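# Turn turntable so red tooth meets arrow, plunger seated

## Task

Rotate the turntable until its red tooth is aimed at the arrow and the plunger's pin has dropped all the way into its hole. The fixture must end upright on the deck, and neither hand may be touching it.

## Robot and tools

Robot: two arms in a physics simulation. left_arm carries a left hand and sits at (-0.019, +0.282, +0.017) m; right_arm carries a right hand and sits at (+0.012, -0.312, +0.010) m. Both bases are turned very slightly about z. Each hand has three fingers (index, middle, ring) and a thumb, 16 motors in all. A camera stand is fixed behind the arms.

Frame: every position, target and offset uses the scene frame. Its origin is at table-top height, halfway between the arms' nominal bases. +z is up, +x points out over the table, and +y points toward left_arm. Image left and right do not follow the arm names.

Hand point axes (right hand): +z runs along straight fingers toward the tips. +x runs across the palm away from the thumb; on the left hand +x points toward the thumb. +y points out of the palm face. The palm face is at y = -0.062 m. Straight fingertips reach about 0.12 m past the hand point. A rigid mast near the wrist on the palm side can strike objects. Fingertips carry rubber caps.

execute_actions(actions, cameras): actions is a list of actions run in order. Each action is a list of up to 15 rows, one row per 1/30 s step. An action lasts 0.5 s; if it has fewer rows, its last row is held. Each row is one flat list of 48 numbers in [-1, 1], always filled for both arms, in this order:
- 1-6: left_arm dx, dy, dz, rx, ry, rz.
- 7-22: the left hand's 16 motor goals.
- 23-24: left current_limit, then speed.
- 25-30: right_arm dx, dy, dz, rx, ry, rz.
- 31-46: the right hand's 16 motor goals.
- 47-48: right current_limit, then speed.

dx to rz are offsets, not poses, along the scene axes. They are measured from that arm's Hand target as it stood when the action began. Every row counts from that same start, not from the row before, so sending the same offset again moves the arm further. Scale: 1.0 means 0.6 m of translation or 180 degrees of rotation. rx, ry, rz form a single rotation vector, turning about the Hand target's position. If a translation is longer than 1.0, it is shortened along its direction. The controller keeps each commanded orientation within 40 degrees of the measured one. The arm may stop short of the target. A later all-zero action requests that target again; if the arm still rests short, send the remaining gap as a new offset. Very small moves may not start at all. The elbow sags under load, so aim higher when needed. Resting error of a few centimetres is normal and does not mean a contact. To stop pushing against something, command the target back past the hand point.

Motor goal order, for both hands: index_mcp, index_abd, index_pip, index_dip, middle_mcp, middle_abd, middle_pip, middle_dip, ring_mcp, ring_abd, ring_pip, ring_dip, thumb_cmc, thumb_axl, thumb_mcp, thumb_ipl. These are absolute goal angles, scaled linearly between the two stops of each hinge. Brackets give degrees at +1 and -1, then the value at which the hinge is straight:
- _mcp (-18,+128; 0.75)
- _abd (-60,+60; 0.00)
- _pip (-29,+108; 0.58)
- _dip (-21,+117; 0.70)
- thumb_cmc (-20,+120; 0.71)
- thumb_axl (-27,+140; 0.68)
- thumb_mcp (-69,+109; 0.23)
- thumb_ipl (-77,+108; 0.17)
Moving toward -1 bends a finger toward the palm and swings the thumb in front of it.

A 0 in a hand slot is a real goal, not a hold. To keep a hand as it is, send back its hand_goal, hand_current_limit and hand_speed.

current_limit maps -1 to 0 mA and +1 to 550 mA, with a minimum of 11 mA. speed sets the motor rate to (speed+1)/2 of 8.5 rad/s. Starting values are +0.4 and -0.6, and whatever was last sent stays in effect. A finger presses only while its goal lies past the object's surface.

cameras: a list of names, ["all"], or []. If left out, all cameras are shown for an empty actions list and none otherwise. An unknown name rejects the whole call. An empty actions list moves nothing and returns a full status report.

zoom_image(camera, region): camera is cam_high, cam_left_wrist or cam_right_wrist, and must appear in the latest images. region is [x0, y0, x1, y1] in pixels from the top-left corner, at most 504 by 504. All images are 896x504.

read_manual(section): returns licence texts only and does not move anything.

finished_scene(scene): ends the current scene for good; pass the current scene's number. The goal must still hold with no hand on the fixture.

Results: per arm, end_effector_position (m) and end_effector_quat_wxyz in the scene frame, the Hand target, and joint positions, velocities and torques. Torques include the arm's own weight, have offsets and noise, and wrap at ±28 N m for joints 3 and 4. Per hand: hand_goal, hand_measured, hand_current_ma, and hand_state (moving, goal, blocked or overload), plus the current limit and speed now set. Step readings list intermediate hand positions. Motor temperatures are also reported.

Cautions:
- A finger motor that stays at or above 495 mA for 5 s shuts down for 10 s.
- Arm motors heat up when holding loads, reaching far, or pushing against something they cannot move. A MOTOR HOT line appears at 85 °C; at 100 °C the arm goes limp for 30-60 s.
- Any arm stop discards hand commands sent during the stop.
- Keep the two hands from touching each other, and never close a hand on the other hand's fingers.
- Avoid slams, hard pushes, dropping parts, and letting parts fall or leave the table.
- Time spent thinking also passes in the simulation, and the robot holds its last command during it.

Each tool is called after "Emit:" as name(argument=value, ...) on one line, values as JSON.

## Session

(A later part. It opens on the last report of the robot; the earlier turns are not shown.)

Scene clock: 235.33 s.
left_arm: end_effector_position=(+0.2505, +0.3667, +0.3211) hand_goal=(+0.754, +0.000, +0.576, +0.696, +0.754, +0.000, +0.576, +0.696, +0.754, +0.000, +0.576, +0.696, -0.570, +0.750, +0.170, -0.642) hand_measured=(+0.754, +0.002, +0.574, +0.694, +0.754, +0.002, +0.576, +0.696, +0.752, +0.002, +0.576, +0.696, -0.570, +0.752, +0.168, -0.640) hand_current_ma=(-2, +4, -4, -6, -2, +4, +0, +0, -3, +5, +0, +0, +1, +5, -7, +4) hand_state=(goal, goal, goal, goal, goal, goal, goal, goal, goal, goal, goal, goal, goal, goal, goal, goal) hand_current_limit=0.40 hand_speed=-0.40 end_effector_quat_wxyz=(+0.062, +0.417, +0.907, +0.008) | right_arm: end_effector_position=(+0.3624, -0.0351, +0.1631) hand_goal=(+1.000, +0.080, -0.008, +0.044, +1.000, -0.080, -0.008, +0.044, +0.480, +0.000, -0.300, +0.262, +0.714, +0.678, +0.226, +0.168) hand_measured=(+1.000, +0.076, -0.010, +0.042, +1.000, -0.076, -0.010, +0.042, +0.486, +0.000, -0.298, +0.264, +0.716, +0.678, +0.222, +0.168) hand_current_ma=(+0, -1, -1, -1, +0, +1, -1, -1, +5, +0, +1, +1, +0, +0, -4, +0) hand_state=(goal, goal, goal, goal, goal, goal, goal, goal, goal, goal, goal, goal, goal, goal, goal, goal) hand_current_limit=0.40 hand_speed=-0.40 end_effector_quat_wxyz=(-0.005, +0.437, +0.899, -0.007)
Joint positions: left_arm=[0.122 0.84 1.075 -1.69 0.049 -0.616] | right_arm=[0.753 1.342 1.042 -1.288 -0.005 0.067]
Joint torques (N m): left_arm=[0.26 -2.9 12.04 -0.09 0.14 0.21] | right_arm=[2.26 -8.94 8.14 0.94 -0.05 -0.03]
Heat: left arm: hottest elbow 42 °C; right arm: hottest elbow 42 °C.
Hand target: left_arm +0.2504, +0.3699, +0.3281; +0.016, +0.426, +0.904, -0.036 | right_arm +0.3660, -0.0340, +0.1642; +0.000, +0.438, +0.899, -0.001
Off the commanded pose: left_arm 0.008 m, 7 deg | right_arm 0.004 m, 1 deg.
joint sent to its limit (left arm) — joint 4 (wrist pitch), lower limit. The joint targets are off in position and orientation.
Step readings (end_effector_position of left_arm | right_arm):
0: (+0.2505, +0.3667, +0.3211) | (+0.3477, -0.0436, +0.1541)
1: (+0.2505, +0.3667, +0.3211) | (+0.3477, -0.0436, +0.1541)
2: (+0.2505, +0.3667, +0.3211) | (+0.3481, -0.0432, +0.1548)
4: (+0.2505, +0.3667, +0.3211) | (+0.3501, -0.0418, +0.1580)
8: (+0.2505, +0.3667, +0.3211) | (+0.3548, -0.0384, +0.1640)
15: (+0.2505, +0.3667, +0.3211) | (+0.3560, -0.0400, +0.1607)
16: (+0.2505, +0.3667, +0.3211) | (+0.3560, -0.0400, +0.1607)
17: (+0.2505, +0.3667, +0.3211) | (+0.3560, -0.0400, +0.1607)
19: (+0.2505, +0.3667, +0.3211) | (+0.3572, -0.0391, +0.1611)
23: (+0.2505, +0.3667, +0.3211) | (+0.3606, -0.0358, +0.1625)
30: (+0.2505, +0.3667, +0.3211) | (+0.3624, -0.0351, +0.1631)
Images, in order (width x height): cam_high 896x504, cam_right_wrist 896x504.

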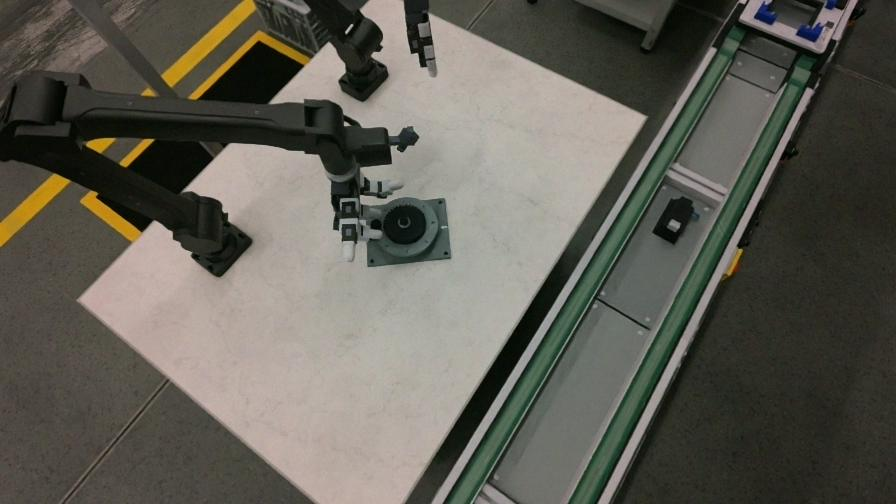

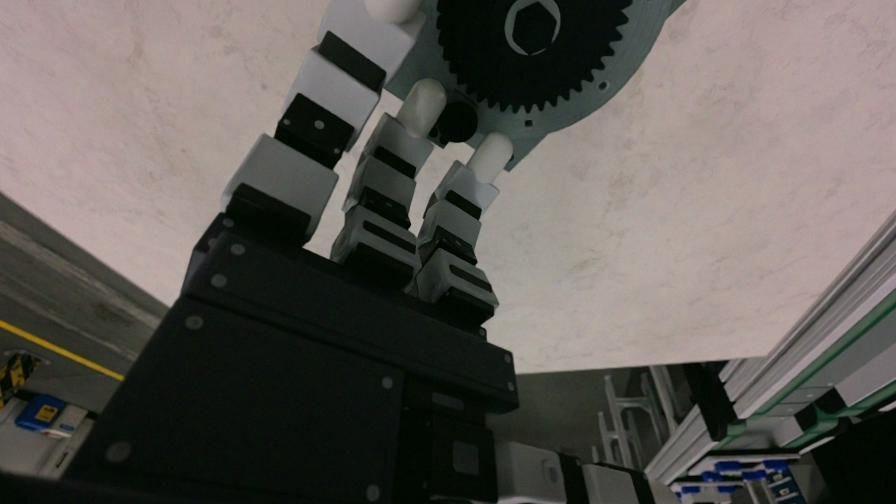

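Emit:
execute_actions(actions=[[[0,0,0,0,0,0,0.754,0,0.576,0.696,0.754,0,0.576,0.696,0.754,0,0.576,0.696,-0.57,0.75,0.17,-0.642,0.4,-0.4,0.0015,-0.002,-0.04,0,0,0,1,0.08,-0.008,0.044,1,-0.08,-0.008,0.044,0.48,0,-0.3,0.262,0.714,0.678,0.226,0.168,0.4,-0.4]],[[0,0,0,0,0,0,0.754,0,0.576,0.696,0.754,0,0.576,0.696,0.754,0,0.576,0.696,-0.57,0.75,0.17,-0.642,0.4,-0.4,0,0,0,0,0,0,1,-0.22,-0.02,0.03,1,0.22,-0.02,0.03,0.48,0,-0.3,0.262,0.714,0.678,0.226,0.168,0.6,-0.5]]], cameras=["cam_right_wrist","cam_high"])

Emit:
zoom_image(camera="cam_right_wrist", region=[380, 70, 530, 220])

Emit:
zoom_image(camera="cam_high", region=[345, 205, 405, 265])

Scene clock: 237.20 s.
left_arm: end_effector_position=(+0.2505, +0.3667, +0.3211) hand_goal=(+0.754, +0.000, +0.576, +0.696, +0.754, +0.000, +0.576, +0.696, +0.754, +0.000, +0.576, +0.696, -0.570, +0.750, +0.170, -0.642) hand_measured=(+0.754, +0.002, +0.574, +0.694, +0.754, +0.002, +0.576, +0.696, +0.752, +0.002, +0.576, +0.696, -0.570, +0.752, +0.168, -0.640) hand_current_ma=(-2, +4, -4, -6, -2, +4, +0, +0, -3, +5, +0, +0, +1, +5, -7, +4) hand_state=(goal, goal, goal, goal, goal, goal, goal, goal, goal, goal, goal, goal, goal, goal, goal, goal) hand_current_limit=0.40 hand_speed=-0.40 end_effector_quat_wxyz=(+0.062, +0.417, +0.907, +0.008) | right_arm: end_effector_position=(+0.3589, -0.0346, +0.1418) hand_goal=(+1.000, -0.220, -0.020, +0.030, +1.000, +0.220, -0.020, +0.030, +0.480, +0.000, -0.300, +0.262, +0.714, +0.678, +0.226, +0.168) hand_measured=(+0.996, -0.120, -0.032, +0.022, +1.000, +0.118, -0.030, +0.020, +0.486, +0.000, -0.298, +0.264, +0.714, +0.678, +0.222, +0.168) hand_current_ma=(-2, +224, -12, -6, +0, -227, -10, -9, +5, +0, +1, +1, +0, +0, -4, +0) hand_state=(goal, blocked, goal, goal, goal, blocked, goal, goal, goal, goal, goal, goal, goal, goal, goal, goal) hand_current_limit=0.60 hand_speed=-0.50 end_effector_quat_wxyz=(-0.005, +0.437, +0.899, -0.006)
Joint positions: left_arm=[0.122 0.84 1.075 -1.69 0.049 -0.616] | right_arm=[0.761 1.354 0.994 -1.227 -0.005 0.075]
Joint torques (N m): left_arm=[0.26 -2.78 12.04 -0.08 0.14 0.2] | right_arm=[2.08 -8.12 8.17 0.98 -0.08 -0.07]
Heat: left arm: hottest elbow 42 °C; right arm: hottest elbow 41 °C.
Hand target: left_arm +0.2504, +0.3699, +0.3281; +0.016, +0.426, +0.904, -0.036 | right_arm +0.3669, -0.0352, +0.1402; +0.000, +0.438, +0.899, -0.001
Off the commanded pose: left_arm 0.008 m, 7 deg | right_arm 0.008 m, 1 deg.
joint sent to its limit (left arm) — joint 4 (wrist pitch), lower limit. The joint targets are off in position and orientation.
Step readings (end_effector_position of left_arm | right_arm):
0: (+0.2505, +0.3667, +0.3211) | (+0.3624, -0.0351, +0.1631)
1: (+0.2505, +0.3667, +0.3211) | (+0.3627, -0.0348, +0.1632)
2: (+0.2505, +0.3667, +0.3211) | (+0.3629, -0.0347, +0.1618)
4: (+0.2505, +0.3667, +0.3211) | (+0.3631, -0.0345, +0.1567)
8: (+0.2505, +0.3667, +0.3211) | (+0.3596, -0.0371, +0.1430)
15: (+0.2505, +0.3667, +0.3211) | (+0.3602, -0.0374, +0.1426)
16: (+0.2505, +0.3667, +0.3211) | (+0.3602, -0.0374, +0.1426)
17: (+0.2505, +0.3667, +0.3211) | (+0.3605, -0.0372, +0.1427)
19: (+0.2505, +0.3667, +0.3211) | (+0.3608, -0.0349, +0.1430)
23: (+0.2505, +0.3667, +0.3211) | (+0.3588, -0.0345, +0.1418)
30: (+0.2505, +0.3667, +0.3211) | (+0.3589, -0.0346, +0.1418)
Images, in order (width x height): cam_high 896x504, cam_right_wrist 896x504.

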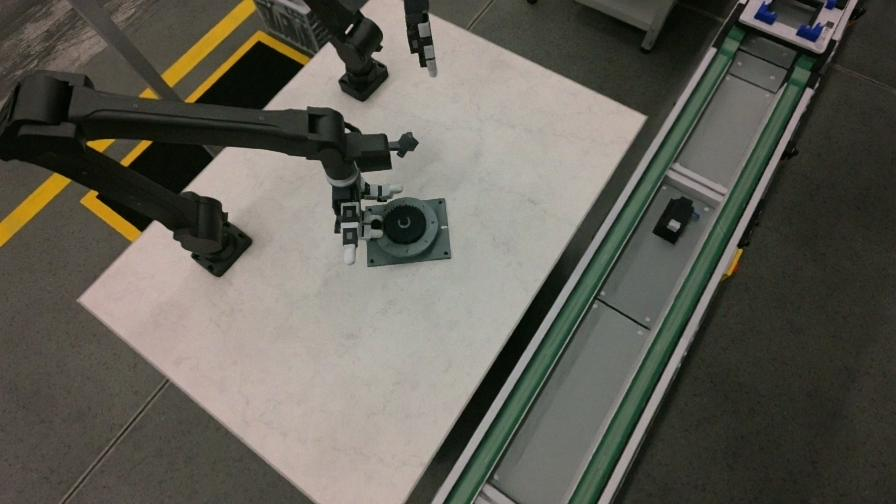

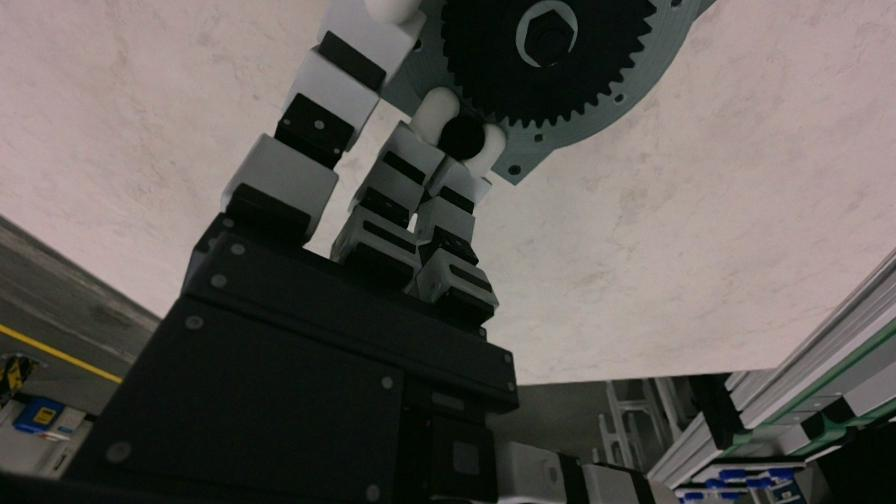

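Scaled by 3.360.

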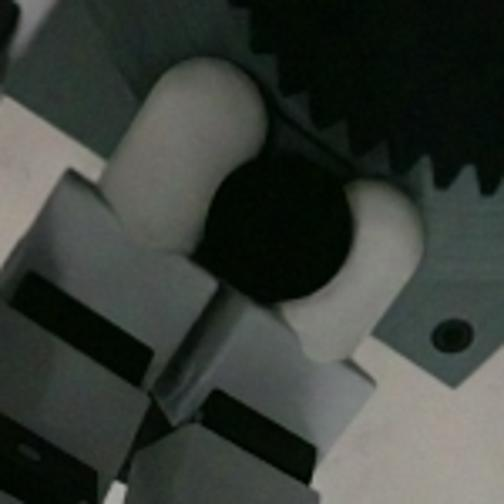

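Scaled by 8.400.

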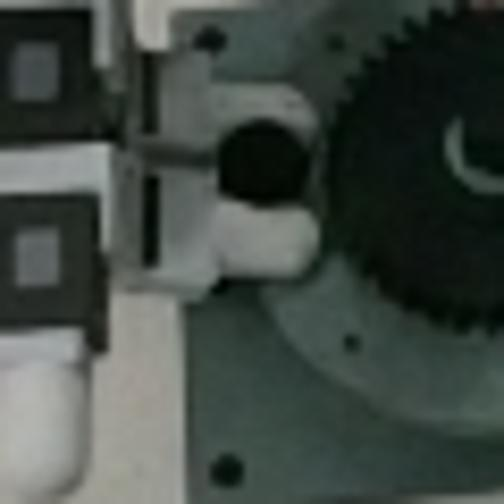

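Emit:
execute_actions(actions=[[[0,0,0,0,0,0,0.754,0,0.576,0.696,0.754,0,0.576,0.696,0.754,0,0.576,0.696,-0.57,0.75,0.17,-0.642,0.4,-0.4,0.0243,0.019,0.0408,0.0098,-0.0125,0,1,-0.22,-0.05,0,1,0.22,-0.05,0,0.48,0,-0.3,0.262,0.714,0.678,0.226,0.168,0.75,-0.5]],[[0,0,0,0,0,0,0.754,0,0.576,0.696,0.754,0,0.576,0.696,0.754,0,0.576,0.696,-0.57,0.75,0.17,-0.642,0.4,-0.4,0.0243,0.019,0.0408,0.0098,-0.0125,0,1,-0.22,-0.07,-0.02,1,0.22,-0.07,-0.02,0.48,0,-0.3,0.262,0.714,0.678,0.226,0.168,0.75,-0.5]]], cameras=["cam_right_wrist","cam_high"])

Emit:
zoom_image(camera="cam_right_wrist", region=[380, 70, 530, 220])

Emit:
zoom_image(camera="cam_high", region=[345, 205, 405, 265])

Scene clock: 239.13 s.
left_arm: end_effector_position=(+0.2505, +0.3667, +0.3211) hand_goal=(+0.754, +0.000, +0.576, +0.696, +0.754, +0.000, +0.576, +0.696, +0.754, +0.000, +0.576, +0.696, -0.570, +0.750, +0.170, -0.642) hand_measured=(+0.754, +0.002, +0.574, +0.694, +0.754, +0.002, +0.576, +0.696, +0.752, +0.002, +0.576, +0.696, -0.570, +0.752, +0.168, -0.640) hand_current_ma=(-2, +4, -4, -6, -2, +4, +0, +0, -3, +5, +0, +0, +1, +5, -7, +4) hand_state=(goal, goal, goal, goal, goal, goal, goal, goal, goal, goal, goal, goal, goal, goal, goal, goal) hand_current_limit=0.40 hand_speed=-0.40 end_effector_quat_wxyz=(+0.062, +0.417, +0.907, +0.008) | right_arm: end_effector_position=(+0.3589, -0.0346, +0.1398) hand_goal=(+1.000, -0.220, -0.070, -0.020, +1.000, +0.220, -0.070, -0.020, +0.480, +0.000, -0.300, +0.262, +0.714, +0.678, +0.226, +0.168) hand_measured=(+1.000, -0.128, -0.050, -0.010, +1.000, +0.134, -0.044, -0.014, +0.486, +0.000, -0.298, +0.264, +0.714, +0.678, +0.222, +0.168) hand_current_ma=(+0, +195, +26, +8, +0, -179, +35, +5, +5, +0, +1, +1, +0, +0, -4, +0) hand_state=(goal, blocked, blocked, goal, goal, blocked, blocked, goal, goal, goal, goal, goal, goal, goal, goal, goal) hand_current_limit=0.75 hand_speed=-0.50 end_effector_quat_wxyz=(-0.006, +0.437, +0.899, -0.009)
Joint positions: left_arm=[0.122 0.84 1.075 -1.69 0.049 -0.616] | right_arm=[0.761 1.359 0.994 -1.227 -0.005 0.075]
Joint torques (N m): left_arm=[0.32 -2.9 12.04 -0.09 0.13 0.2] | right_arm=[1.49 -9.23 16.17 0.69 0.2 -0.11]
Heat: left arm: hottest elbow 41 °C; right arm: hottest elbow 42 °C.
Hand target: left_arm +0.2504, +0.3699, +0.3281; +0.016, +0.426, +0.904, -0.036 | right_arm +0.3961, -0.0124, +0.1892; +0.022, +0.438, +0.898, +0.044
Off the commanded pose: left_arm 0.008 m, 7 deg | right_arm 0.066 m, 7 deg.
joint sent to its limit (left arm) — joint 4 (wrist pitch), lower limit. The joint targets are off in position and orientation.
Step readings (end_effector_position of left_arm | right_arm):
0: (+0.2505, +0.3667, +0.3211) | (+0.3589, -0.0346, +0.1418)
1: (+0.2505, +0.3667, +0.3211) | (+0.3589, -0.0346, +0.1418)
2: (+0.2505, +0.3667, +0.3211) | (+0.3588, -0.0345, +0.1418)
4: (+0.2505, +0.3667, +0.3211) | (+0.3589, -0.0346, +0.1405)
8: (+0.2505, +0.3667, +0.3211) | (+0.3589, -0.0346, +0.1405)
15: (+0.2505, +0.3667, +0.3211) | (+0.3589, -0.0346, +0.1405)
16: (+0.2505, +0.3667, +0.3211) | (+0.3589, -0.0346, +0.1405)
17: (+0.2505, +0.3667, +0.3211) | (+0.3584, -0.0350, +0.1398)
19: (+0.2505, +0.3667, +0.3211) | (+0.3584, -0.0350, +0.1392)
23: (+0.2505, +0.3667, +0.3211) | (+0.3584, -0.0350, +0.1392)
30: (+0.2505, +0.3667, +0.3211) | (+0.3589, -0.0346, +0.1398)
Images, in order (width x height): cam_high 896x504, cam_right_wrist 896x504.

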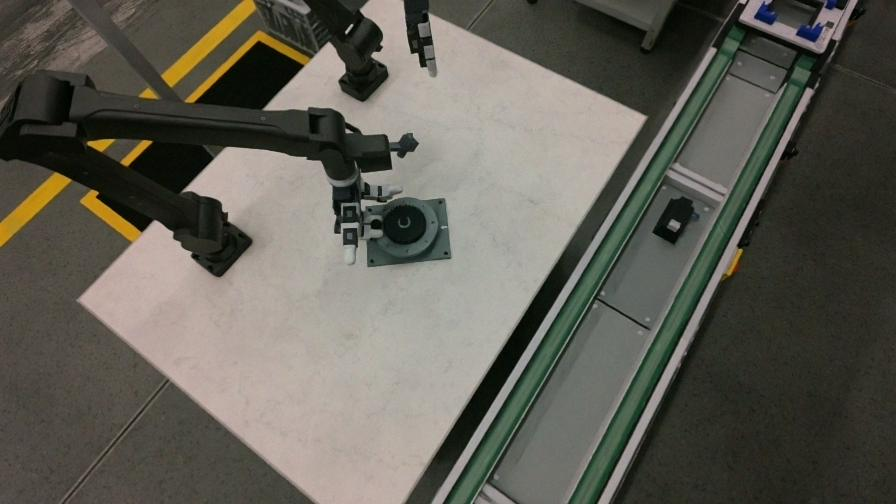

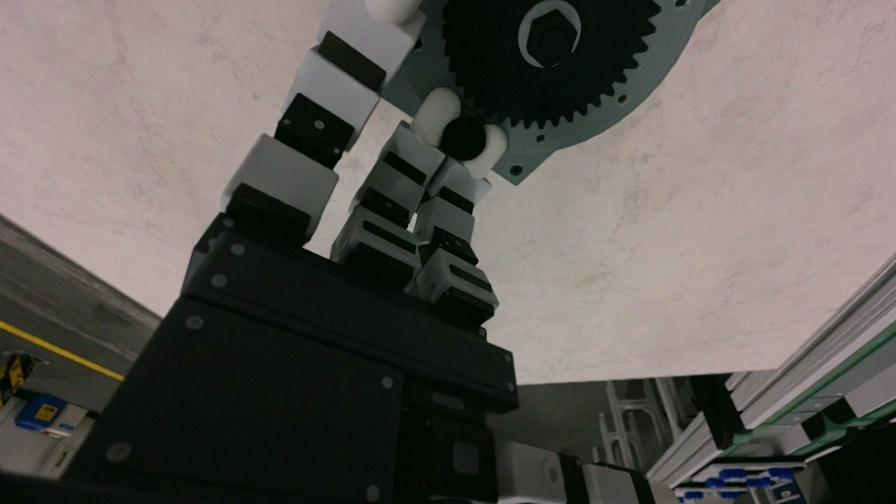

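Scaled by 3.360.

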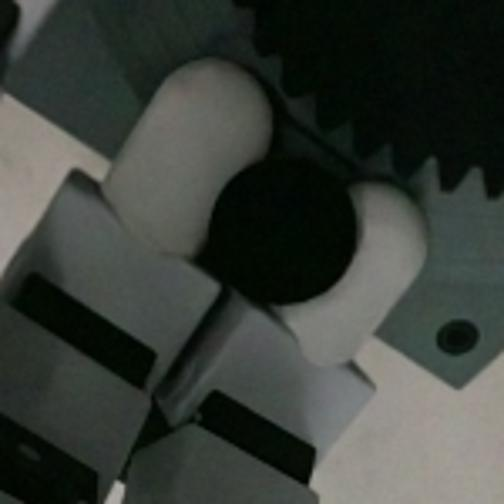

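Scaled by 8.400.

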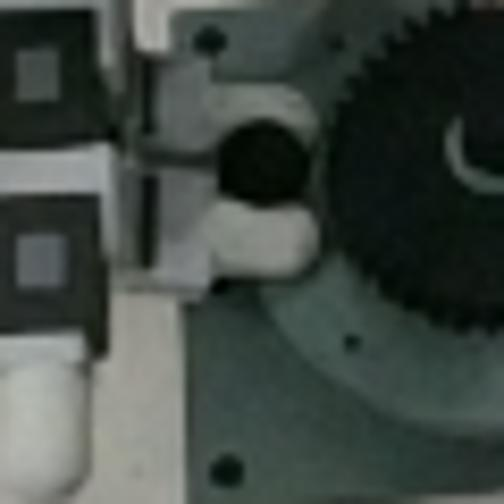

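Emit:
execute_actions(actions=[[[0,0,0,0,0,0,0.754,0,0.576,0.696,0.754,0,0.576,0.696,0.754,0,0.576,0.696,-0.57,0.75,0.17,-0.642,0.4,-0.4,0.0146,0.0114,0.0245,0.0059,-0.0075,0,1,-0.23,-0.1,-0.06,1,0.23,-0.1,-0.06,0.48,0,-0.3,0.262,0.714,0.678,0.226,0.168,0.75,-0.5]]], cameras=["cam_right_wrist"])

Emit:
zoom_image(camera="cam_right_wrist", region=[380, 70, 530, 220])

Scene clock: 240.27 s.
left_arm: end_effector_position=(+0.2505, +0.3667, +0.3211) hand_goal=(+0.754, +0.000, +0.576, +0.696, +0.754, +0.000, +0.576, +0.696, +0.754, +0.000, +0.576, +0.696, -0.570, +0.750, +0.170, -0.642) hand_measured=(+0.754, +0.002, +0.574, +0.694, +0.754, +0.002, +0.576, +0.696, +0.752, +0.002, +0.576, +0.696, -0.570, +0.752, +0.168, -0.640) hand_current_ma=(-2, +4, -4, -6, -2, +4, +0, +0, -3, +5, +0, +0, +1, +5, -7, +4) hand_state=(goal, goal, goal, goal, goal, goal, goal, goal, goal, goal, goal, goal, goal, goal, goal, goal) hand_current_limit=0.40 hand_speed=-0.40 end_effector_quat_wxyz=(+0.062, +0.417, +0.907, +0.008) | right_arm: end_effector_position=(+0.3593, -0.0342, +0.1389) hand_goal=(+1.000, -0.230, -0.100, -0.060, +1.000, +0.230, -0.100, -0.060, +0.480, +0.000, -0.300, +0.262, +0.714, +0.678, +0.226, +0.168) hand_measured=(+1.000, -0.136, -0.054, -0.036, +1.000, +0.138, -0.050, -0.036, +0.486, +0.000, -0.298, +0.264, +0.714, +0.678, +0.222, +0.168) hand_current_ma=(+0, +206, +85, +32, +0, -194, +94, +31, +5, +0, +1, +1, +0, +0, -4, +0) hand_state=(goal, blocked, blocked, blocked, goal, blocked, blocked, blocked, goal, goal, goal, goal, goal, goal, goal, goal) hand_current_limit=0.75 hand_speed=-0.50 end_effector_quat_wxyz=(-0.007, +0.437, +0.899, -0.011)
Joint positions: left_arm=[0.122 0.84 1.075 -1.69 0.049 -0.616] | right_arm=[0.761 1.365 0.999 -1.231 -0.005 0.075]
Joint torques (N m): left_arm=[0.32 -2.84 12.03 -0.09 0.13 0.2] | right_arm=[1.26 -10.34 17.89 0.8 0.26 -0.13]
Heat: left arm: hottest elbow 41 °C; right arm: hottest elbow 42 °C.
Hand target: left_arm +0.2504, +0.3699, +0.3281; +0.016, +0.426, +0.904, -0.036 | right_arm +0.4048, -0.0056, +0.2039; +0.028, +0.438, +0.897, +0.058
Off the commanded pose: left_arm 0.008 m, 7 deg | right_arm 0.084 m, 9 deg.
joint sent to its limit (left arm) — joint 4 (wrist pitch), lower limit. The joint targets are off in position and orientation.
Step readings (end_effector_position of left_arm | right_arm):
0: (+0.2505, +0.3667, +0.3211) | (+0.3589, -0.0346, +0.1398)
1: (+0.2505, +0.3667, +0.3211) | (+0.3589, -0.0346, +0.1398)
2: (+0.2505, +0.3667, +0.3211) | (+0.3589, -0.0346, +0.1398)
4: (+0.2505, +0.3667, +0.3211) | (+0.3590, -0.0345, +0.1385)
8: (+0.2505, +0.3667, +0.3211) | (+0.3593, -0.0342, +0.1389)
15: (+0.2505, +0.3667, +0.3211) | (+0.3593, -0.0342, +0.1389)
Images, in order (width x height): cam_right_wrist 896x504.

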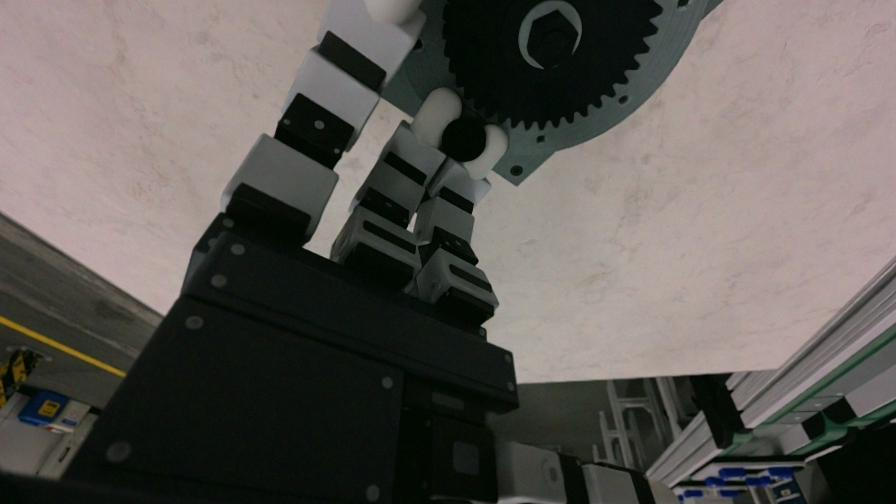

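Scaled by 3.360.

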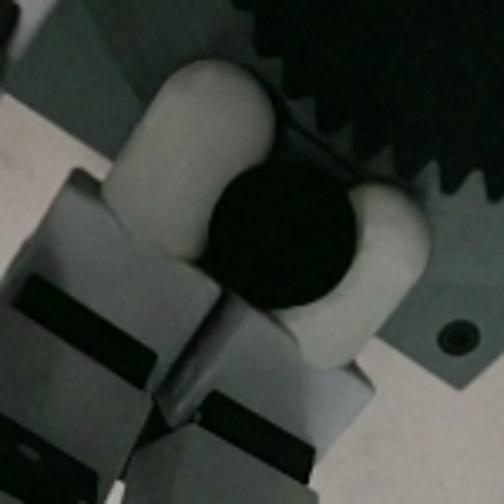

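Emit:
execute_actions(actions=[[[0,0,0,0,0,0,0.754,0,0.576,0.696,0.754,0,0.576,0.696,0.754,0,0.576,0.696,-0.57,0.75,0.17,-0.642,0.4,-0.4,0.0194,0.0152,0.0467,0.0116,-0.0149,0,1,-0.24,-0.16,-0.12,1,0.24,-0.16,-0.12,0.48,0,-0.3,0.262,0.714,0.678,0.226,0.168,0.75,-0.5]]], cameras=["cam_right_wrist"])

Emit:
zoom_image(camera="cam_right_wrist", region=[380, 70, 530, 220])

Scene clock: 241.93 s.
left_arm: end_effector_position=(+0.2505, +0.3667, +0.3211) hand_goal=(+0.754, +0.000, +0.576, +0.696, +0.754, +0.000, +0.576, +0.696, +0.754, +0.000, +0.576, +0.696, -0.570, +0.750, +0.170, -0.642) hand_measured=(+0.754, +0.002, +0.574, +0.694, +0.754, +0.002, +0.576, +0.696, +0.752, +0.002, +0.576, +0.696, -0.570, +0.752, +0.168, -0.640) hand_current_ma=(-2, +4, -4, -6, -2, +4, +0, +0, -3, +5, +0, +0, +1, +5, -7, +4) hand_state=(goal, goal, goal, goal, goal, goal, goal, goal, goal, goal, goal, goal, goal, goal, goal, goal) hand_current_limit=0.40 hand_speed=-0.40 end_effector_quat_wxyz=(+0.062, +0.417, +0.907, +0.008) | right_arm: end_effector_position=(+0.3595, -0.0340, +0.1382) hand_goal=(+1.000, -0.240, -0.160, -0.120, +1.000, +0.240, -0.160, -0.120, +0.480, +0.000, -0.300, +0.262, +0.714, +0.678, +0.226, +0.168) hand_measured=(+1.000, -0.136, -0.066, -0.070, +1.000, +0.140, -0.066, -0.064, +0.486, +0.000, -0.298, +0.264, +0.714, +0.678, +0.222, +0.168) hand_current_ma=(+0, +235, +246, +95, +0, -219, +249, +116, +5, +0, +1, +1, +0, +0, -4, +0) hand_state=(goal, blocked, blocked, blocked, goal, blocked, blocked, blocked, goal, goal, goal, goal, goal, goal, goal, goal) hand_current_limit=0.75 hand_speed=-0.50 end_effector_quat_wxyz=(-0.008, +0.437, +0.899, -0.013)
Joint positions: left_arm=[0.122 0.84 1.075 -1.69 0.049 -0.616] | right_arm=[0.761 1.368 1 -1.233 -0.005 0.075]
Joint torques (N m): left_arm=[0.32 -2.84 12.04 -0.09 0.13 0.2] | right_arm=[1.38 -12.1 20.6 0.91 0.48 -0.09]
Heat: left arm: hottest elbow 41 °C; right arm: hottest elbow 43 °C.
Hand target: left_arm +0.2504, +0.3699, +0.3281; +0.016, +0.426, +0.904, -0.036 | right_arm +0.4165, +0.0035, +0.2319; +0.041, +0.437, +0.895, +0.084
Off the commanded pose: left_arm 0.008 m, 7 deg | right_arm 0.116 m, 12 deg.
joint sent to its limit (left arm) — joint 4 (wrist pitch), lower limit. The joint targets are off in position and orientation.
Step readings (end_effector_position of left_arm | right_arm):
0: (+0.2505, +0.3667, +0.3211) | (+0.3593, -0.0342, +0.1389)
1: (+0.2505, +0.3667, +0.3211) | (+0.3593, -0.0342, +0.1389)
2: (+0.2505, +0.3667, +0.3211) | (+0.3593, -0.0342, +0.1383)
4: (+0.2505, +0.3667, +0.3211) | (+0.3590, -0.0344, +0.1375)
8: (+0.2505, +0.3667, +0.3211) | (+0.3595, -0.0340, +0.1382)
15: (+0.2505, +0.3667, +0.3211) | (+0.3595, -0.0340, +0.1382)
Images, in order (width x height): cam_right_wrist 896x504.

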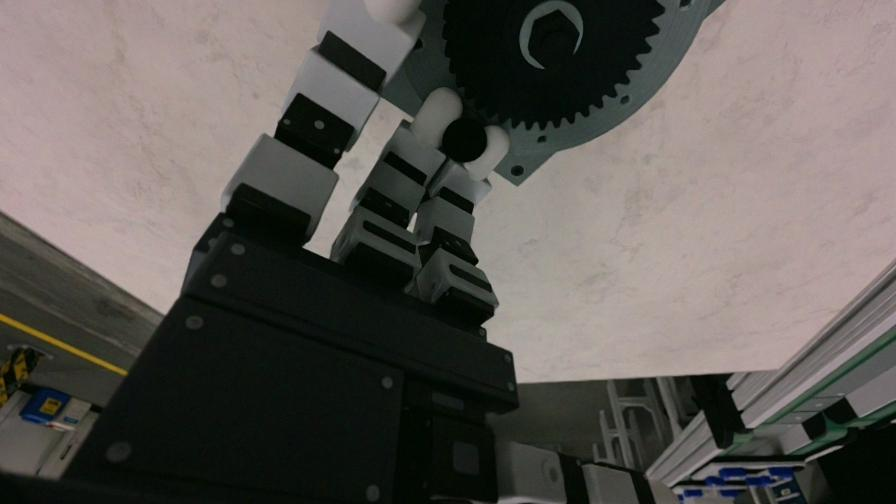

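Scaled by 3.360.

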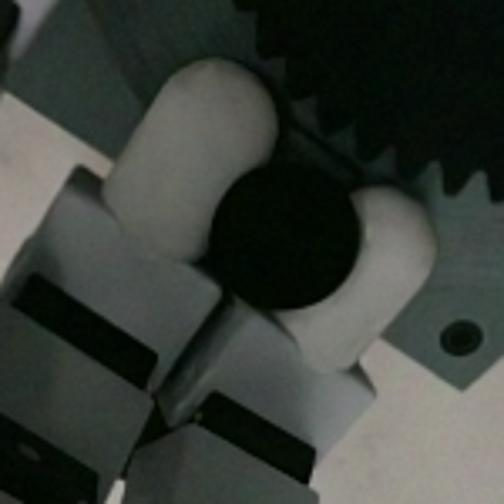

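Emit:
execute_actions(actions=[[[0,0,0,0,0,0,0.754,0,0.576,0.696,0.754,0,0.576,0.696,0.754,0,0.576,0.696,-0.57,0.75,0.17,-0.642,0.4,-0.4,0.0194,0.0152,0.0467,0.0116,-0.0149,0,1,-0.25,-0.2,-0.2,1,0.25,-0.2,-0.2,0.48,0,-0.3,0.262,0.714,0.678,0.226,0.168,0.75,-0.5]]], cameras=["cam_right_wrist","cam_high"])

Emit:
zoom_image(camera="cam_right_wrist", region=[380, 70, 530, 220])

Emit:
zoom_image(camera="cam_high", region=[345, 175, 465, 275])

Scene clock: 243.63 s.
left_arm: end_effector_position=(+0.2505, +0.3667, +0.3211) hand_goal=(+0.754, +0.000, +0.576, +0.696, +0.754, +0.000, +0.576, +0.696, +0.754, +0.000, +0.576, +0.696, -0.570, +0.750, +0.170, -0.642) hand_measured=(+0.754, +0.002, +0.574, +0.694, +0.754, +0.002, +0.576, +0.696, +0.752, +0.002, +0.576, +0.696, -0.570, +0.752, +0.168, -0.640) hand_current_ma=(-2, +4, -4, -6, -2, +4, +0, +0, -3, +5, +0, +0, +1, +5, -7, +4) hand_state=(goal, goal, goal, goal, goal, goal, goal, goal, goal, goal, goal, goal, goal, goal, goal, goal) hand_current_limit=0.40 hand_speed=-0.40 end_effector_quat_wxyz=(+0.062, +0.417, +0.907, +0.008) | right_arm: end_effector_position=(+0.3600, -0.0343, +0.1388) hand_goal=(+1.000, -0.250, -0.200, -0.200, +1.000, +0.250, -0.200, -0.200, +0.480, +0.000, -0.300, +0.262, +0.714, +0.678, +0.226, +0.168) hand_measured=(+1.000, -0.138, -0.076, -0.130, +1.000, +0.142, -0.072, -0.110, +0.486, +0.000, -0.298, +0.264, +0.714, +0.678, +0.222, +0.168) hand_current_ma=(+0, +267, +371, +161, +0, -249, +392, +237, +5, +0, +1, +1, +0, +0, -4, +0) hand_state=(goal, blocked, blocked, blocked, goal, blocked, blocked, blocked, goal, goal, goal, goal, goal, goal, goal, goal) hand_current_limit=0.75 hand_speed=-0.50 end_effector_quat_wxyz=(-0.006, +0.437, +0.899, -0.013)
Joint positions: left_arm=[0.122 0.84 1.075 -1.69 0.049 -0.616] | right_arm=[0.761 1.368 1.002 -1.234 -0.002 0.075]
Joint torques (N m): left_arm=[0.32 -2.84 12.04 -0.09 0.14 0.21] | right_arm=[1.38 -14.21 23.06 1.16 0.57 -0.1]
Heat: left arm: hottest elbow 41 °C; right arm: hottest elbow 43 °C.
Hand target: left_arm +0.2504, +0.3699, +0.3281; +0.016, +0.426, +0.904, -0.036 | right_arm +0.4281, +0.0126, +0.2599; +0.054, +0.435, +0.892, +0.111
Off the commanded pose: left_arm 0.008 m, 7 deg | right_arm 0.147 m, 16 deg.
joint sent to its limit (left arm) — joint 4 (wrist pitch), lower limit. The joint targets are off in position and orientation.
Step readings (end_effector_position of left_arm | right_arm):
0: (+0.2505, +0.3667, +0.3211) | (+0.3595, -0.0340, +0.1382)
1: (+0.2505, +0.3667, +0.3211) | (+0.3595, -0.0340, +0.1382)
2: (+0.2505, +0.3667, +0.3211) | (+0.3597, -0.0342, +0.1382)
4: (+0.2505, +0.3667, +0.3211) | (+0.3600, -0.0343, +0.1388)
8: (+0.2505, +0.3667, +0.3211) | (+0.3600, -0.0343, +0.1388)
15: (+0.2505, +0.3667, +0.3211) | (+0.3600, -0.0343, +0.1388)
Images, in order (width x height): cam_high 896x504, cam_right_wrist 896x504.

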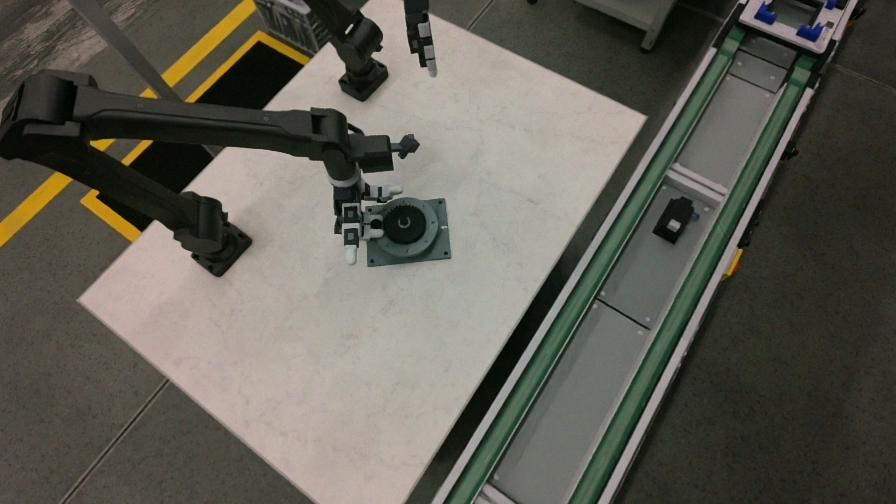

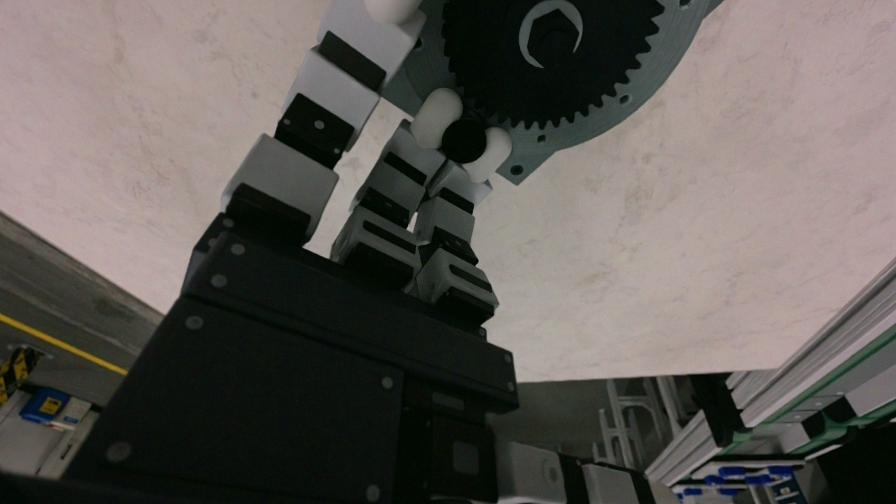

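Scaled by 3.360.

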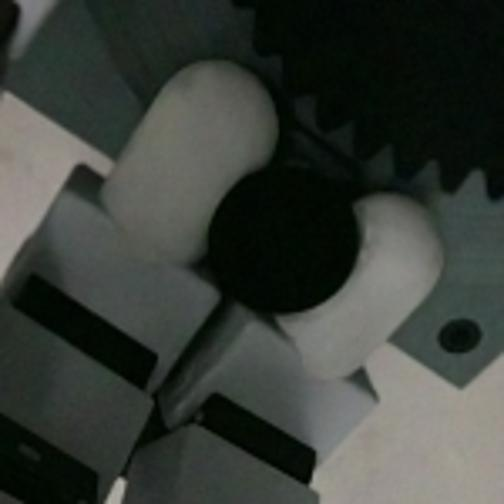

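Scaled by 4.200.

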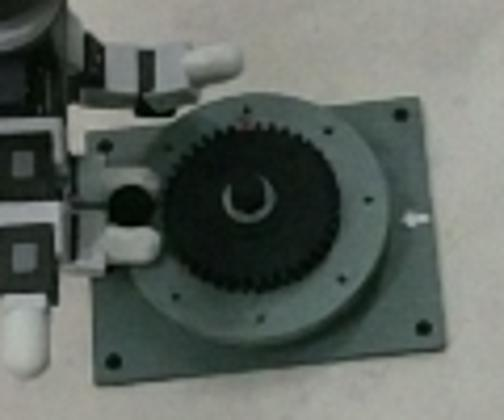

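Emit:
execute_actions(actions=[[[0,0,0,0,0,0,0.754,0,0.576,0.696,0.754,0,0.576,0.696,0.754,0,0.576,0.696,-0.57,0.75,0.17,-0.642,0.4,-0.4,0.0097,0.0076,0.0515,0.0136,-0.0175,0,1,-0.25,-0.24,-0.24,1,0.25,-0.24,-0.24,0.48,0,-0.3,0.262,0.714,0.678,0.226,0.168,0.75,-0.5]]], cameras=["cam_right_wrist"])

Emit:
zoom_image(camera="cam_right_wrist", region=[380, 70, 530, 220])

Scene clock: 245.10 s.
left_arm: end_effector_position=(+0.2505, +0.3667, +0.3211) hand_goal=(+0.754, +0.000, +0.576, +0.696, +0.754, +0.000, +0.576, +0.696, +0.754, +0.000, +0.576, +0.696, -0.570, +0.750, +0.170, -0.642) hand_measured=(+0.754, +0.002, +0.574, +0.694, +0.754, +0.002, +0.576, +0.696, +0.752, +0.002, +0.576, +0.696, -0.570, +0.752, +0.168, -0.640) hand_current_ma=(-2, +4, -4, -6, -2, +4, +0, +0, -3, +5, +0, +0, +1, +5, -7, +4) hand_state=(goal, goal, goal, goal, goal, goal, goal, goal, goal, goal, goal, goal, goal, goal, goal, goal) hand_current_limit=0.40 hand_speed=-0.40 end_effector_quat_wxyz=(+0.062, +0.417, +0.907, +0.008) | right_arm: end_effector_position=(+0.3602, -0.0345, +0.1421) hand_goal=(+1.000, -0.250, -0.240, -0.240, +1.000, +0.250, -0.240, -0.240, +0.480, +0.000, -0.300, +0.262, +0.714, +0.678, +0.226, +0.168) hand_measured=(+1.000, -0.138, -0.096, -0.168, +1.000, +0.142, -0.072, -0.138, +0.486, +0.000, -0.298, +0.264, +0.714, +0.678, +0.222, +0.168) hand_current_ma=(+0, +267, +471, +171, +0, -249, +481, +285, +5, +0, +1, +1, +0, +0, -4, +0) hand_state=(goal, blocked, blocked, blocked, goal, blocked, blocked, blocked, goal, goal, goal, goal, goal, goal, goal, goal) hand_current_limit=0.75 hand_speed=-0.50 end_effector_quat_wxyz=(-0.004, +0.437, +0.899, -0.010)
Joint positions: left_arm=[0.122 0.84 1.075 -1.69 0.049 -0.616] | right_arm=[0.761 1.36 1.002 -1.234 0 0.075]
Joint torques (N m): left_arm=[0.32 -2.9 12.04 -0.1 0.13 0.21] | right_arm=[1.2 -16.38 24.16 1.55 0.72 -0.09]
Heat: left arm: hottest elbow 41 °C; right arm: hottest elbow 44 °C.
Hand target: left_arm +0.2504, +0.3699, +0.3281; +0.016, +0.426, +0.904, -0.036 | right_arm +0.4339, +0.0172, +0.2908; +0.069, +0.433, +0.888, +0.142
Off the commanded pose: left_arm 0.008 m, 7 deg | right_arm 0.174 m, 19 deg.
joint sent to its limit (left arm) — joint 4 (wrist pitch), lower limit. The joint targets are off in position and orientation.
Step readings (end_effector_position of left_arm | right_arm):
0: (+0.2505, +0.3667, +0.3211) | (+0.3600, -0.0343, +0.1388)
1: (+0.2505, +0.3667, +0.3211) | (+0.3600, -0.0343, +0.1388)
2: (+0.2505, +0.3667, +0.3211) | (+0.3600, -0.0343, +0.1388)
4: (+0.2505, +0.3667, +0.3211) | (+0.3602, -0.0345, +0.1401)
8: (+0.2505, +0.3667, +0.3211) | (+0.3602, -0.0345, +0.1421)
15: (+0.2505, +0.3667, +0.3211) | (+0.3602, -0.0345, +0.1421)
Images, in order (width x height): cam_right_wrist 896x504.

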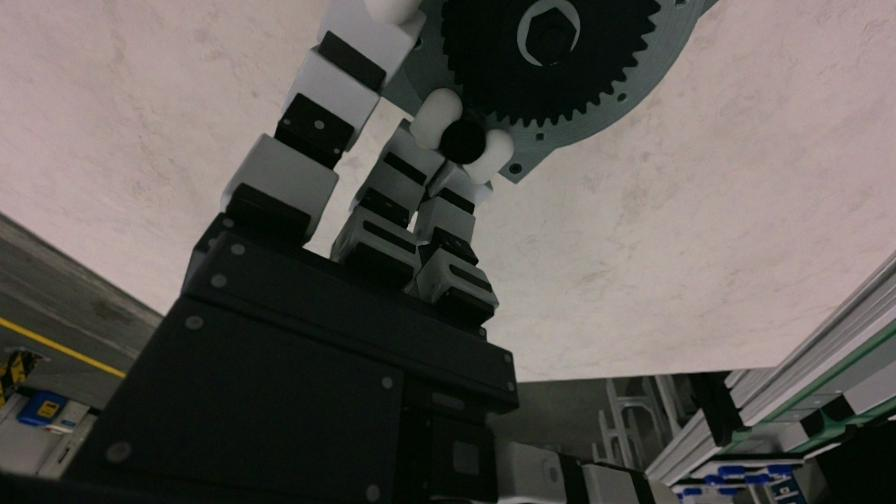

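Scaled by 3.360.

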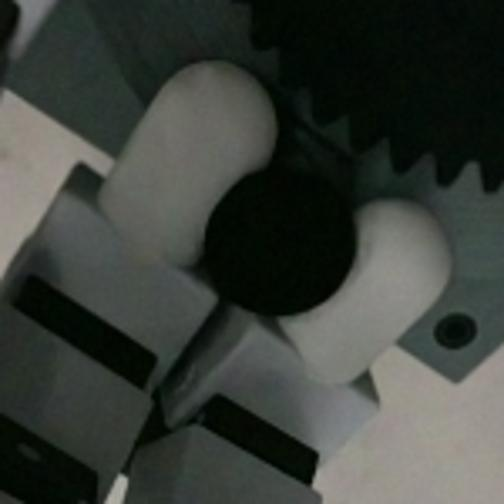

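Emit:
execute_actions(actions=[[[0,0,0,0,0,0,0.754,0,0.576,0.696,0.754,0,0.576,0.696,0.754,0,0.576,0.696,-0.57,0.75,0.17,-0.642,0.4,-0.4,0.006,0.0046,0.04,0.0102,-0.0131,0,1,-0.25,-0.24,-0.24,1,0.25,-0.24,-0.24,0.48,0,-0.3,0.262,0.714,0.678,0.226,0.168,0.75,-0.5]]], cameras=["cam_right_wrist","cam_high"])

Emit:
zoom_image(camera="cam_right_wrist", region=[380, 70, 530, 220])

Emit:
zoom_image(camera="cam_high", region=[345, 175, 465, 275])

Scene clock: 247.67 s.
left_arm: end_effector_position=(+0.2505, +0.3667, +0.3211) hand_goal=(+0.754, +0.000, +0.576, +0.696, +0.754, +0.000, +0.576, +0.696, +0.754, +0.000, +0.576, +0.696, -0.570, +0.750, +0.170, -0.642) hand_measured=(+0.754, +0.002, +0.574, +0.694, +0.754, +0.002, +0.576, +0.696, +0.752, +0.002, +0.576, +0.696, -0.570, +0.752, +0.168, -0.640) hand_current_ma=(-2, +4, -4, -6, -2, +4, +0, +0, -3, +5, +0, +0, +1, +5, -7, +4) hand_state=(goal, goal, goal, goal, goal, goal, goal, goal, goal, goal, goal, goal, goal, goal, goal, goal) hand_current_limit=0.40 hand_speed=-0.40 end_effector_quat_wxyz=(+0.062, +0.417, +0.907, +0.008) | right_arm: end_effector_position=(+0.3604, -0.0347, +0.1434) hand_goal=(+1.000, -0.250, -0.240, -0.240, +1.000, +0.250, -0.240, -0.240, +0.480, +0.000, -0.300, +0.262, +0.714, +0.678, +0.226, +0.168) hand_measured=(+1.000, -0.138, -0.096, -0.168, +1.000, +0.142, -0.072, -0.138, +0.486, +0.000, -0.298, +0.264, +0.714, +0.678, +0.222, +0.168) hand_current_ma=(+0, +267, +471, +171, +0, -249, +481, +285, +5, +0, +1, +1, +0, +0, -4, +0) hand_state=(goal, blocked, blocked, blocked, goal, blocked, blocked, blocked, goal, goal, goal, goal, goal, goal, goal, goal) hand_current_limit=0.75 hand_speed=-0.50 end_effector_quat_wxyz=(-0.003, +0.437, +0.899, -0.009)
Joint positions: left_arm=[0.122 0.84 1.075 -1.69 0.049 -0.616] | right_arm=[0.761 1.357 1.002 -1.234 0.001 0.075]
Joint torques (N m): left_arm=[0.32 -2.9 12.04 -0.1 0.13 0.2] | right_arm=[1.32 -18.78 24.94 2.03 0.82 -0.1]
Heat: left arm: hottest elbow 41 °C; right arm: hottest elbow 47 °C.
Hand target: left_arm +0.2504, +0.3699, +0.3281; +0.016, +0.426, +0.904, -0.036 | right_arm +0.4375, +0.0200, +0.3148; +0.081, +0.431, +0.884, +0.165
Off the commanded pose: left_arm 0.008 m, 7 deg | right_arm 0.196 m, 22 deg.
joint sent to its limit (left arm) — joint 4 (wrist pitch), lower limit. The joint targets are off in position and orientation.
Step readings (end_effector_position of left_arm | right_arm):
0: (+0.2505, +0.3667, +0.3211) | (+0.3602, -0.0345, +0.1421)
1: (+0.2505, +0.3667, +0.3211) | (+0.3602, -0.0345, +0.1421)
2: (+0.2505, +0.3667, +0.3211) | (+0.3602, -0.0345, +0.1421)
4: (+0.2505, +0.3667, +0.3211) | (+0.3602, -0.0345, +0.1427)
8: (+0.2505, +0.3667, +0.3211) | (+0.3602, -0.0345, +0.1434)
15: (+0.2505, +0.3667, +0.3211) | (+0.3604, -0.0347, +0.1434)
Images, in order (width x height): cam_high 896x504, cam_right_wrist 896x504.

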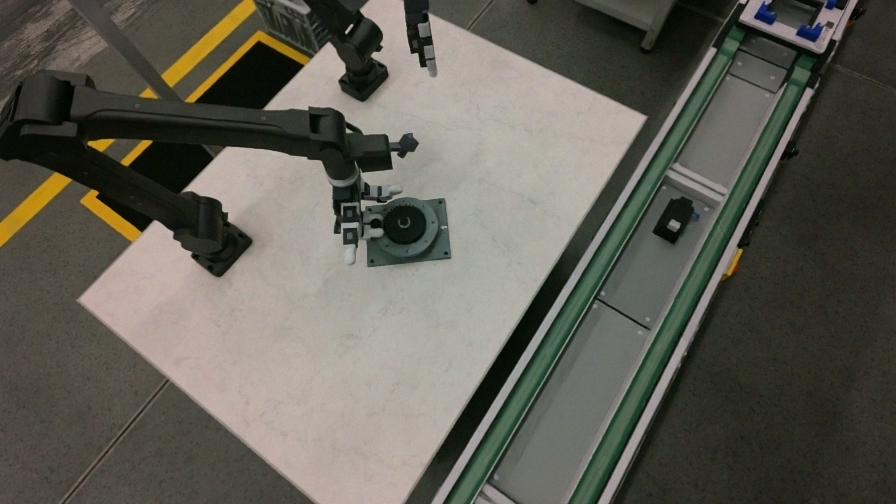

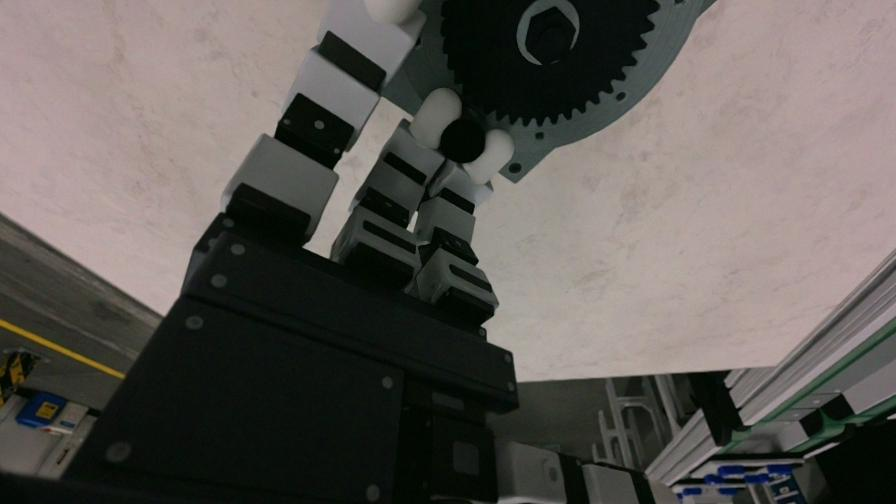

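Scaled by 3.360.

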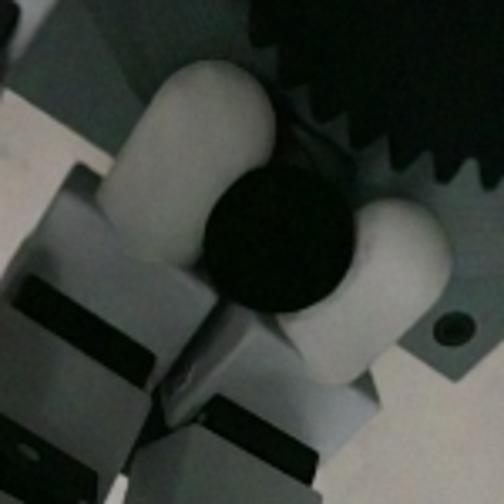

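Scaled by 4.200.

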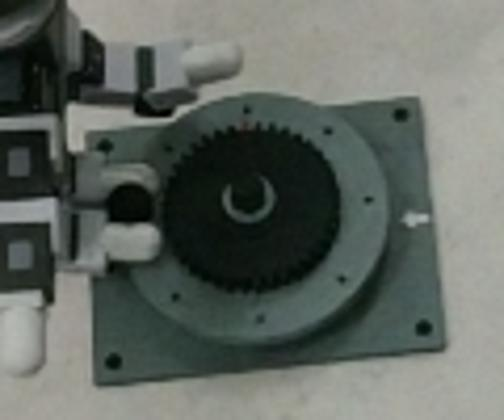

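Emit:
execute_actions(actions=[[[0,0,0,0,0,0,0.754,0,0.576,0.696,0.754,0,0.576,0.696,0.754,0,0.576,0.696,-0.57,0.75,0.17,-0.642,0.4,-0.4,-0.059,-0.046,-0.137,-0.036,0.0465,0,1,-0.25,-0.15,-0.15,1,0.25,-0.15,-0.15,0.48,0,-0.3,0.262,0.714,0.678,0.226,0.168,0.6,-0.8]],[[0,0,0,0,0,0,0.754,0,0.576,0.696,0.754,0,0.576,0.696,0.754,0,0.576,0.696,-0.57,0.75,0.17,-0.642,0.4,-0.4,-0.059,-0.046,-0.12,-0.036,0.0465,0,1,-0.2,-0.06,-0.02,1,0.2,-0.06,-0.02,0.48,0,-0.3,0.262,0.714,0.678,0.226,0.168,0.4,-0.8]]], cameras=["cam_right_wrist"])

Emit:
zoom_image(camera="cam_right_wrist", region=[380, 70, 530, 220])

Scene clock: 249.73 s.
left_arm: end_effector_position=(+0.2505, +0.3667, +0.3211) hand_goal=(+0.754, +0.000, +0.576, +0.696, +0.754, +0.000, +0.576, +0.696, +0.754, +0.000, +0.576, +0.696, -0.570, +0.750, +0.170, -0.642) hand_measured=(+0.754, +0.002, +0.574, +0.694, +0.754, +0.002, +0.576, +0.696, +0.752, +0.002, +0.576, +0.696, -0.570, +0.752, +0.168, -0.640) hand_current_ma=(-2, +4, -4, -6, -2, +4, +0, +0, -3, +5, +0, +0, +1, +5, -7, +4) hand_state=(goal, goal, goal, goal, goal, goal, goal, goal, goal, goal, goal, goal, goal, goal, goal, goal) hand_current_limit=0.40 hand_speed=-0.40 end_effector_quat_wxyz=(+0.062, +0.417, +0.907, +0.008) | right_arm: end_effector_position=(+0.3577, -0.0357, +0.1416) hand_goal=(+1.000, -0.200, -0.060, -0.020, +1.000, +0.200, -0.060, -0.020, +0.480, +0.000, -0.300, +0.262, +0.714, +0.678, +0.226, +0.168) hand_measured=(+1.000, -0.134, -0.042, -0.012, +1.000, +0.134, -0.036, -0.010, +0.486, +0.000, -0.298, +0.264, +0.714, +0.678, +0.222, +0.168) hand_current_ma=(+0, +122, +20, +6, +0, -121, +33, +9, +5, +0, +1, +1, +0, +0, -4, +0) hand_state=(goal, blocked, goal, goal, goal, blocked, blocked, goal, goal, goal, goal, goal, goal, goal, goal, goal) hand_current_limit=0.40 hand_speed=-0.80 end_effector_quat_wxyz=(-0.009, +0.435, +0.900, -0.015)
Joint positions: left_arm=[0.122 0.84 1.075 -1.69 0.049 -0.616] | right_arm=[0.759 1.36 1.003 -1.248 -0.005 0.067]
Joint torques (N m): left_arm=[0.32 -2.9 12.05 -0.1 0.13 0.2] | right_arm=[1.49 -9.93 10.3 -0.27 -0.09 -0.09]
Motor temperatures (°C): left_arm=[29 30 41 26 27 29] | right_arm=[28 30 48 24 28 24]
Heat: left arm: hottest elbow 41 °C; right arm: hottest elbow 48 °C.
Hand target: left_arm +0.2504, +0.3699, +0.3281; +0.016, +0.426, +0.904, -0.036 | right_arm +0.3667, -0.0352, +0.1606; -0.001, +0.439, +0.899, +0.000
Off the commanded pose: left_arm 0.008 m, 7 deg | right_arm 0.021 m, 2 deg.
joint sent to its limit (left arm) — joint 4 (wrist pitch), lower limit. The joint targets are off in position and orientation.
Step readings (end_effector_position of left_arm | right_arm):
0: (+0.2505, +0.3667, +0.3211) | (+0.3604, -0.0347, +0.1434)
1: (+0.2505, +0.3667, +0.3211) | (+0.3604, -0.0347, +0.1434)
2: (+0.2505, +0.3667, +0.3211) | (+0.3604, -0.0347, +0.1434)
4: (+0.2505, +0.3667, +0.3211) | (+0.3601, -0.0349, +0.1433)
8: (+0.2505, +0.3667, +0.3211) | (+0.3600, -0.0346, +0.1438)
15: (+0.2505, +0.3667, +0.3211) | (+0.3600, -0.0346, +0.1438)
16: (+0.2505, +0.3667, +0.3211) | (+0.3600, -0.0346, +0.1438)
17: (+0.2505, +0.3667, +0.3211) | (+0.3598, -0.0349, +0.1430)
19: (+0.2505, +0.3667, +0.3211) | (+0.3592, -0.0351, +0.1427)
23: (+0.2505, +0.3667, +0.3211) | (+0.3577, -0.0357, +0.1416)
30: (+0.2505, +0.3667, +0.3211) | (+0.3577, -0.0357, +0.1416)
Images, in order (width x height): cam_right_wrist 896x504.

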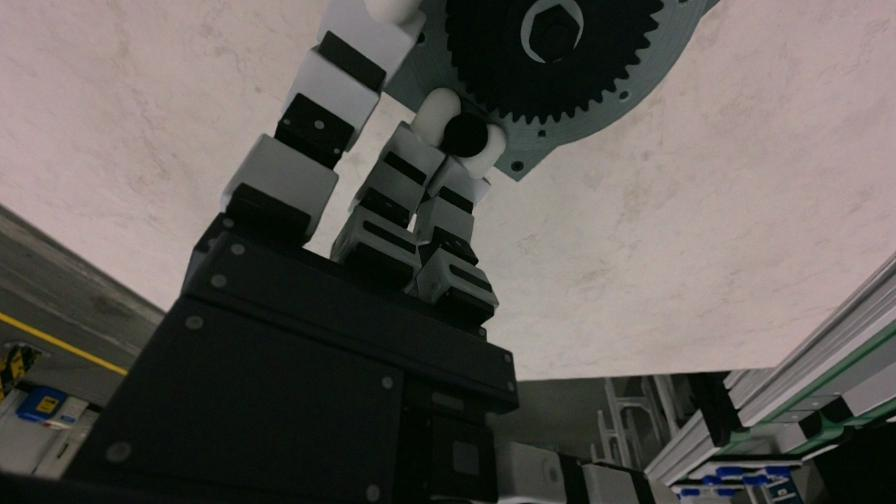

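Scaled by 3.360.

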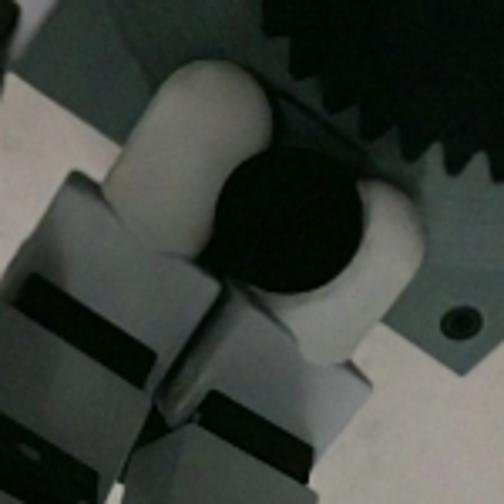

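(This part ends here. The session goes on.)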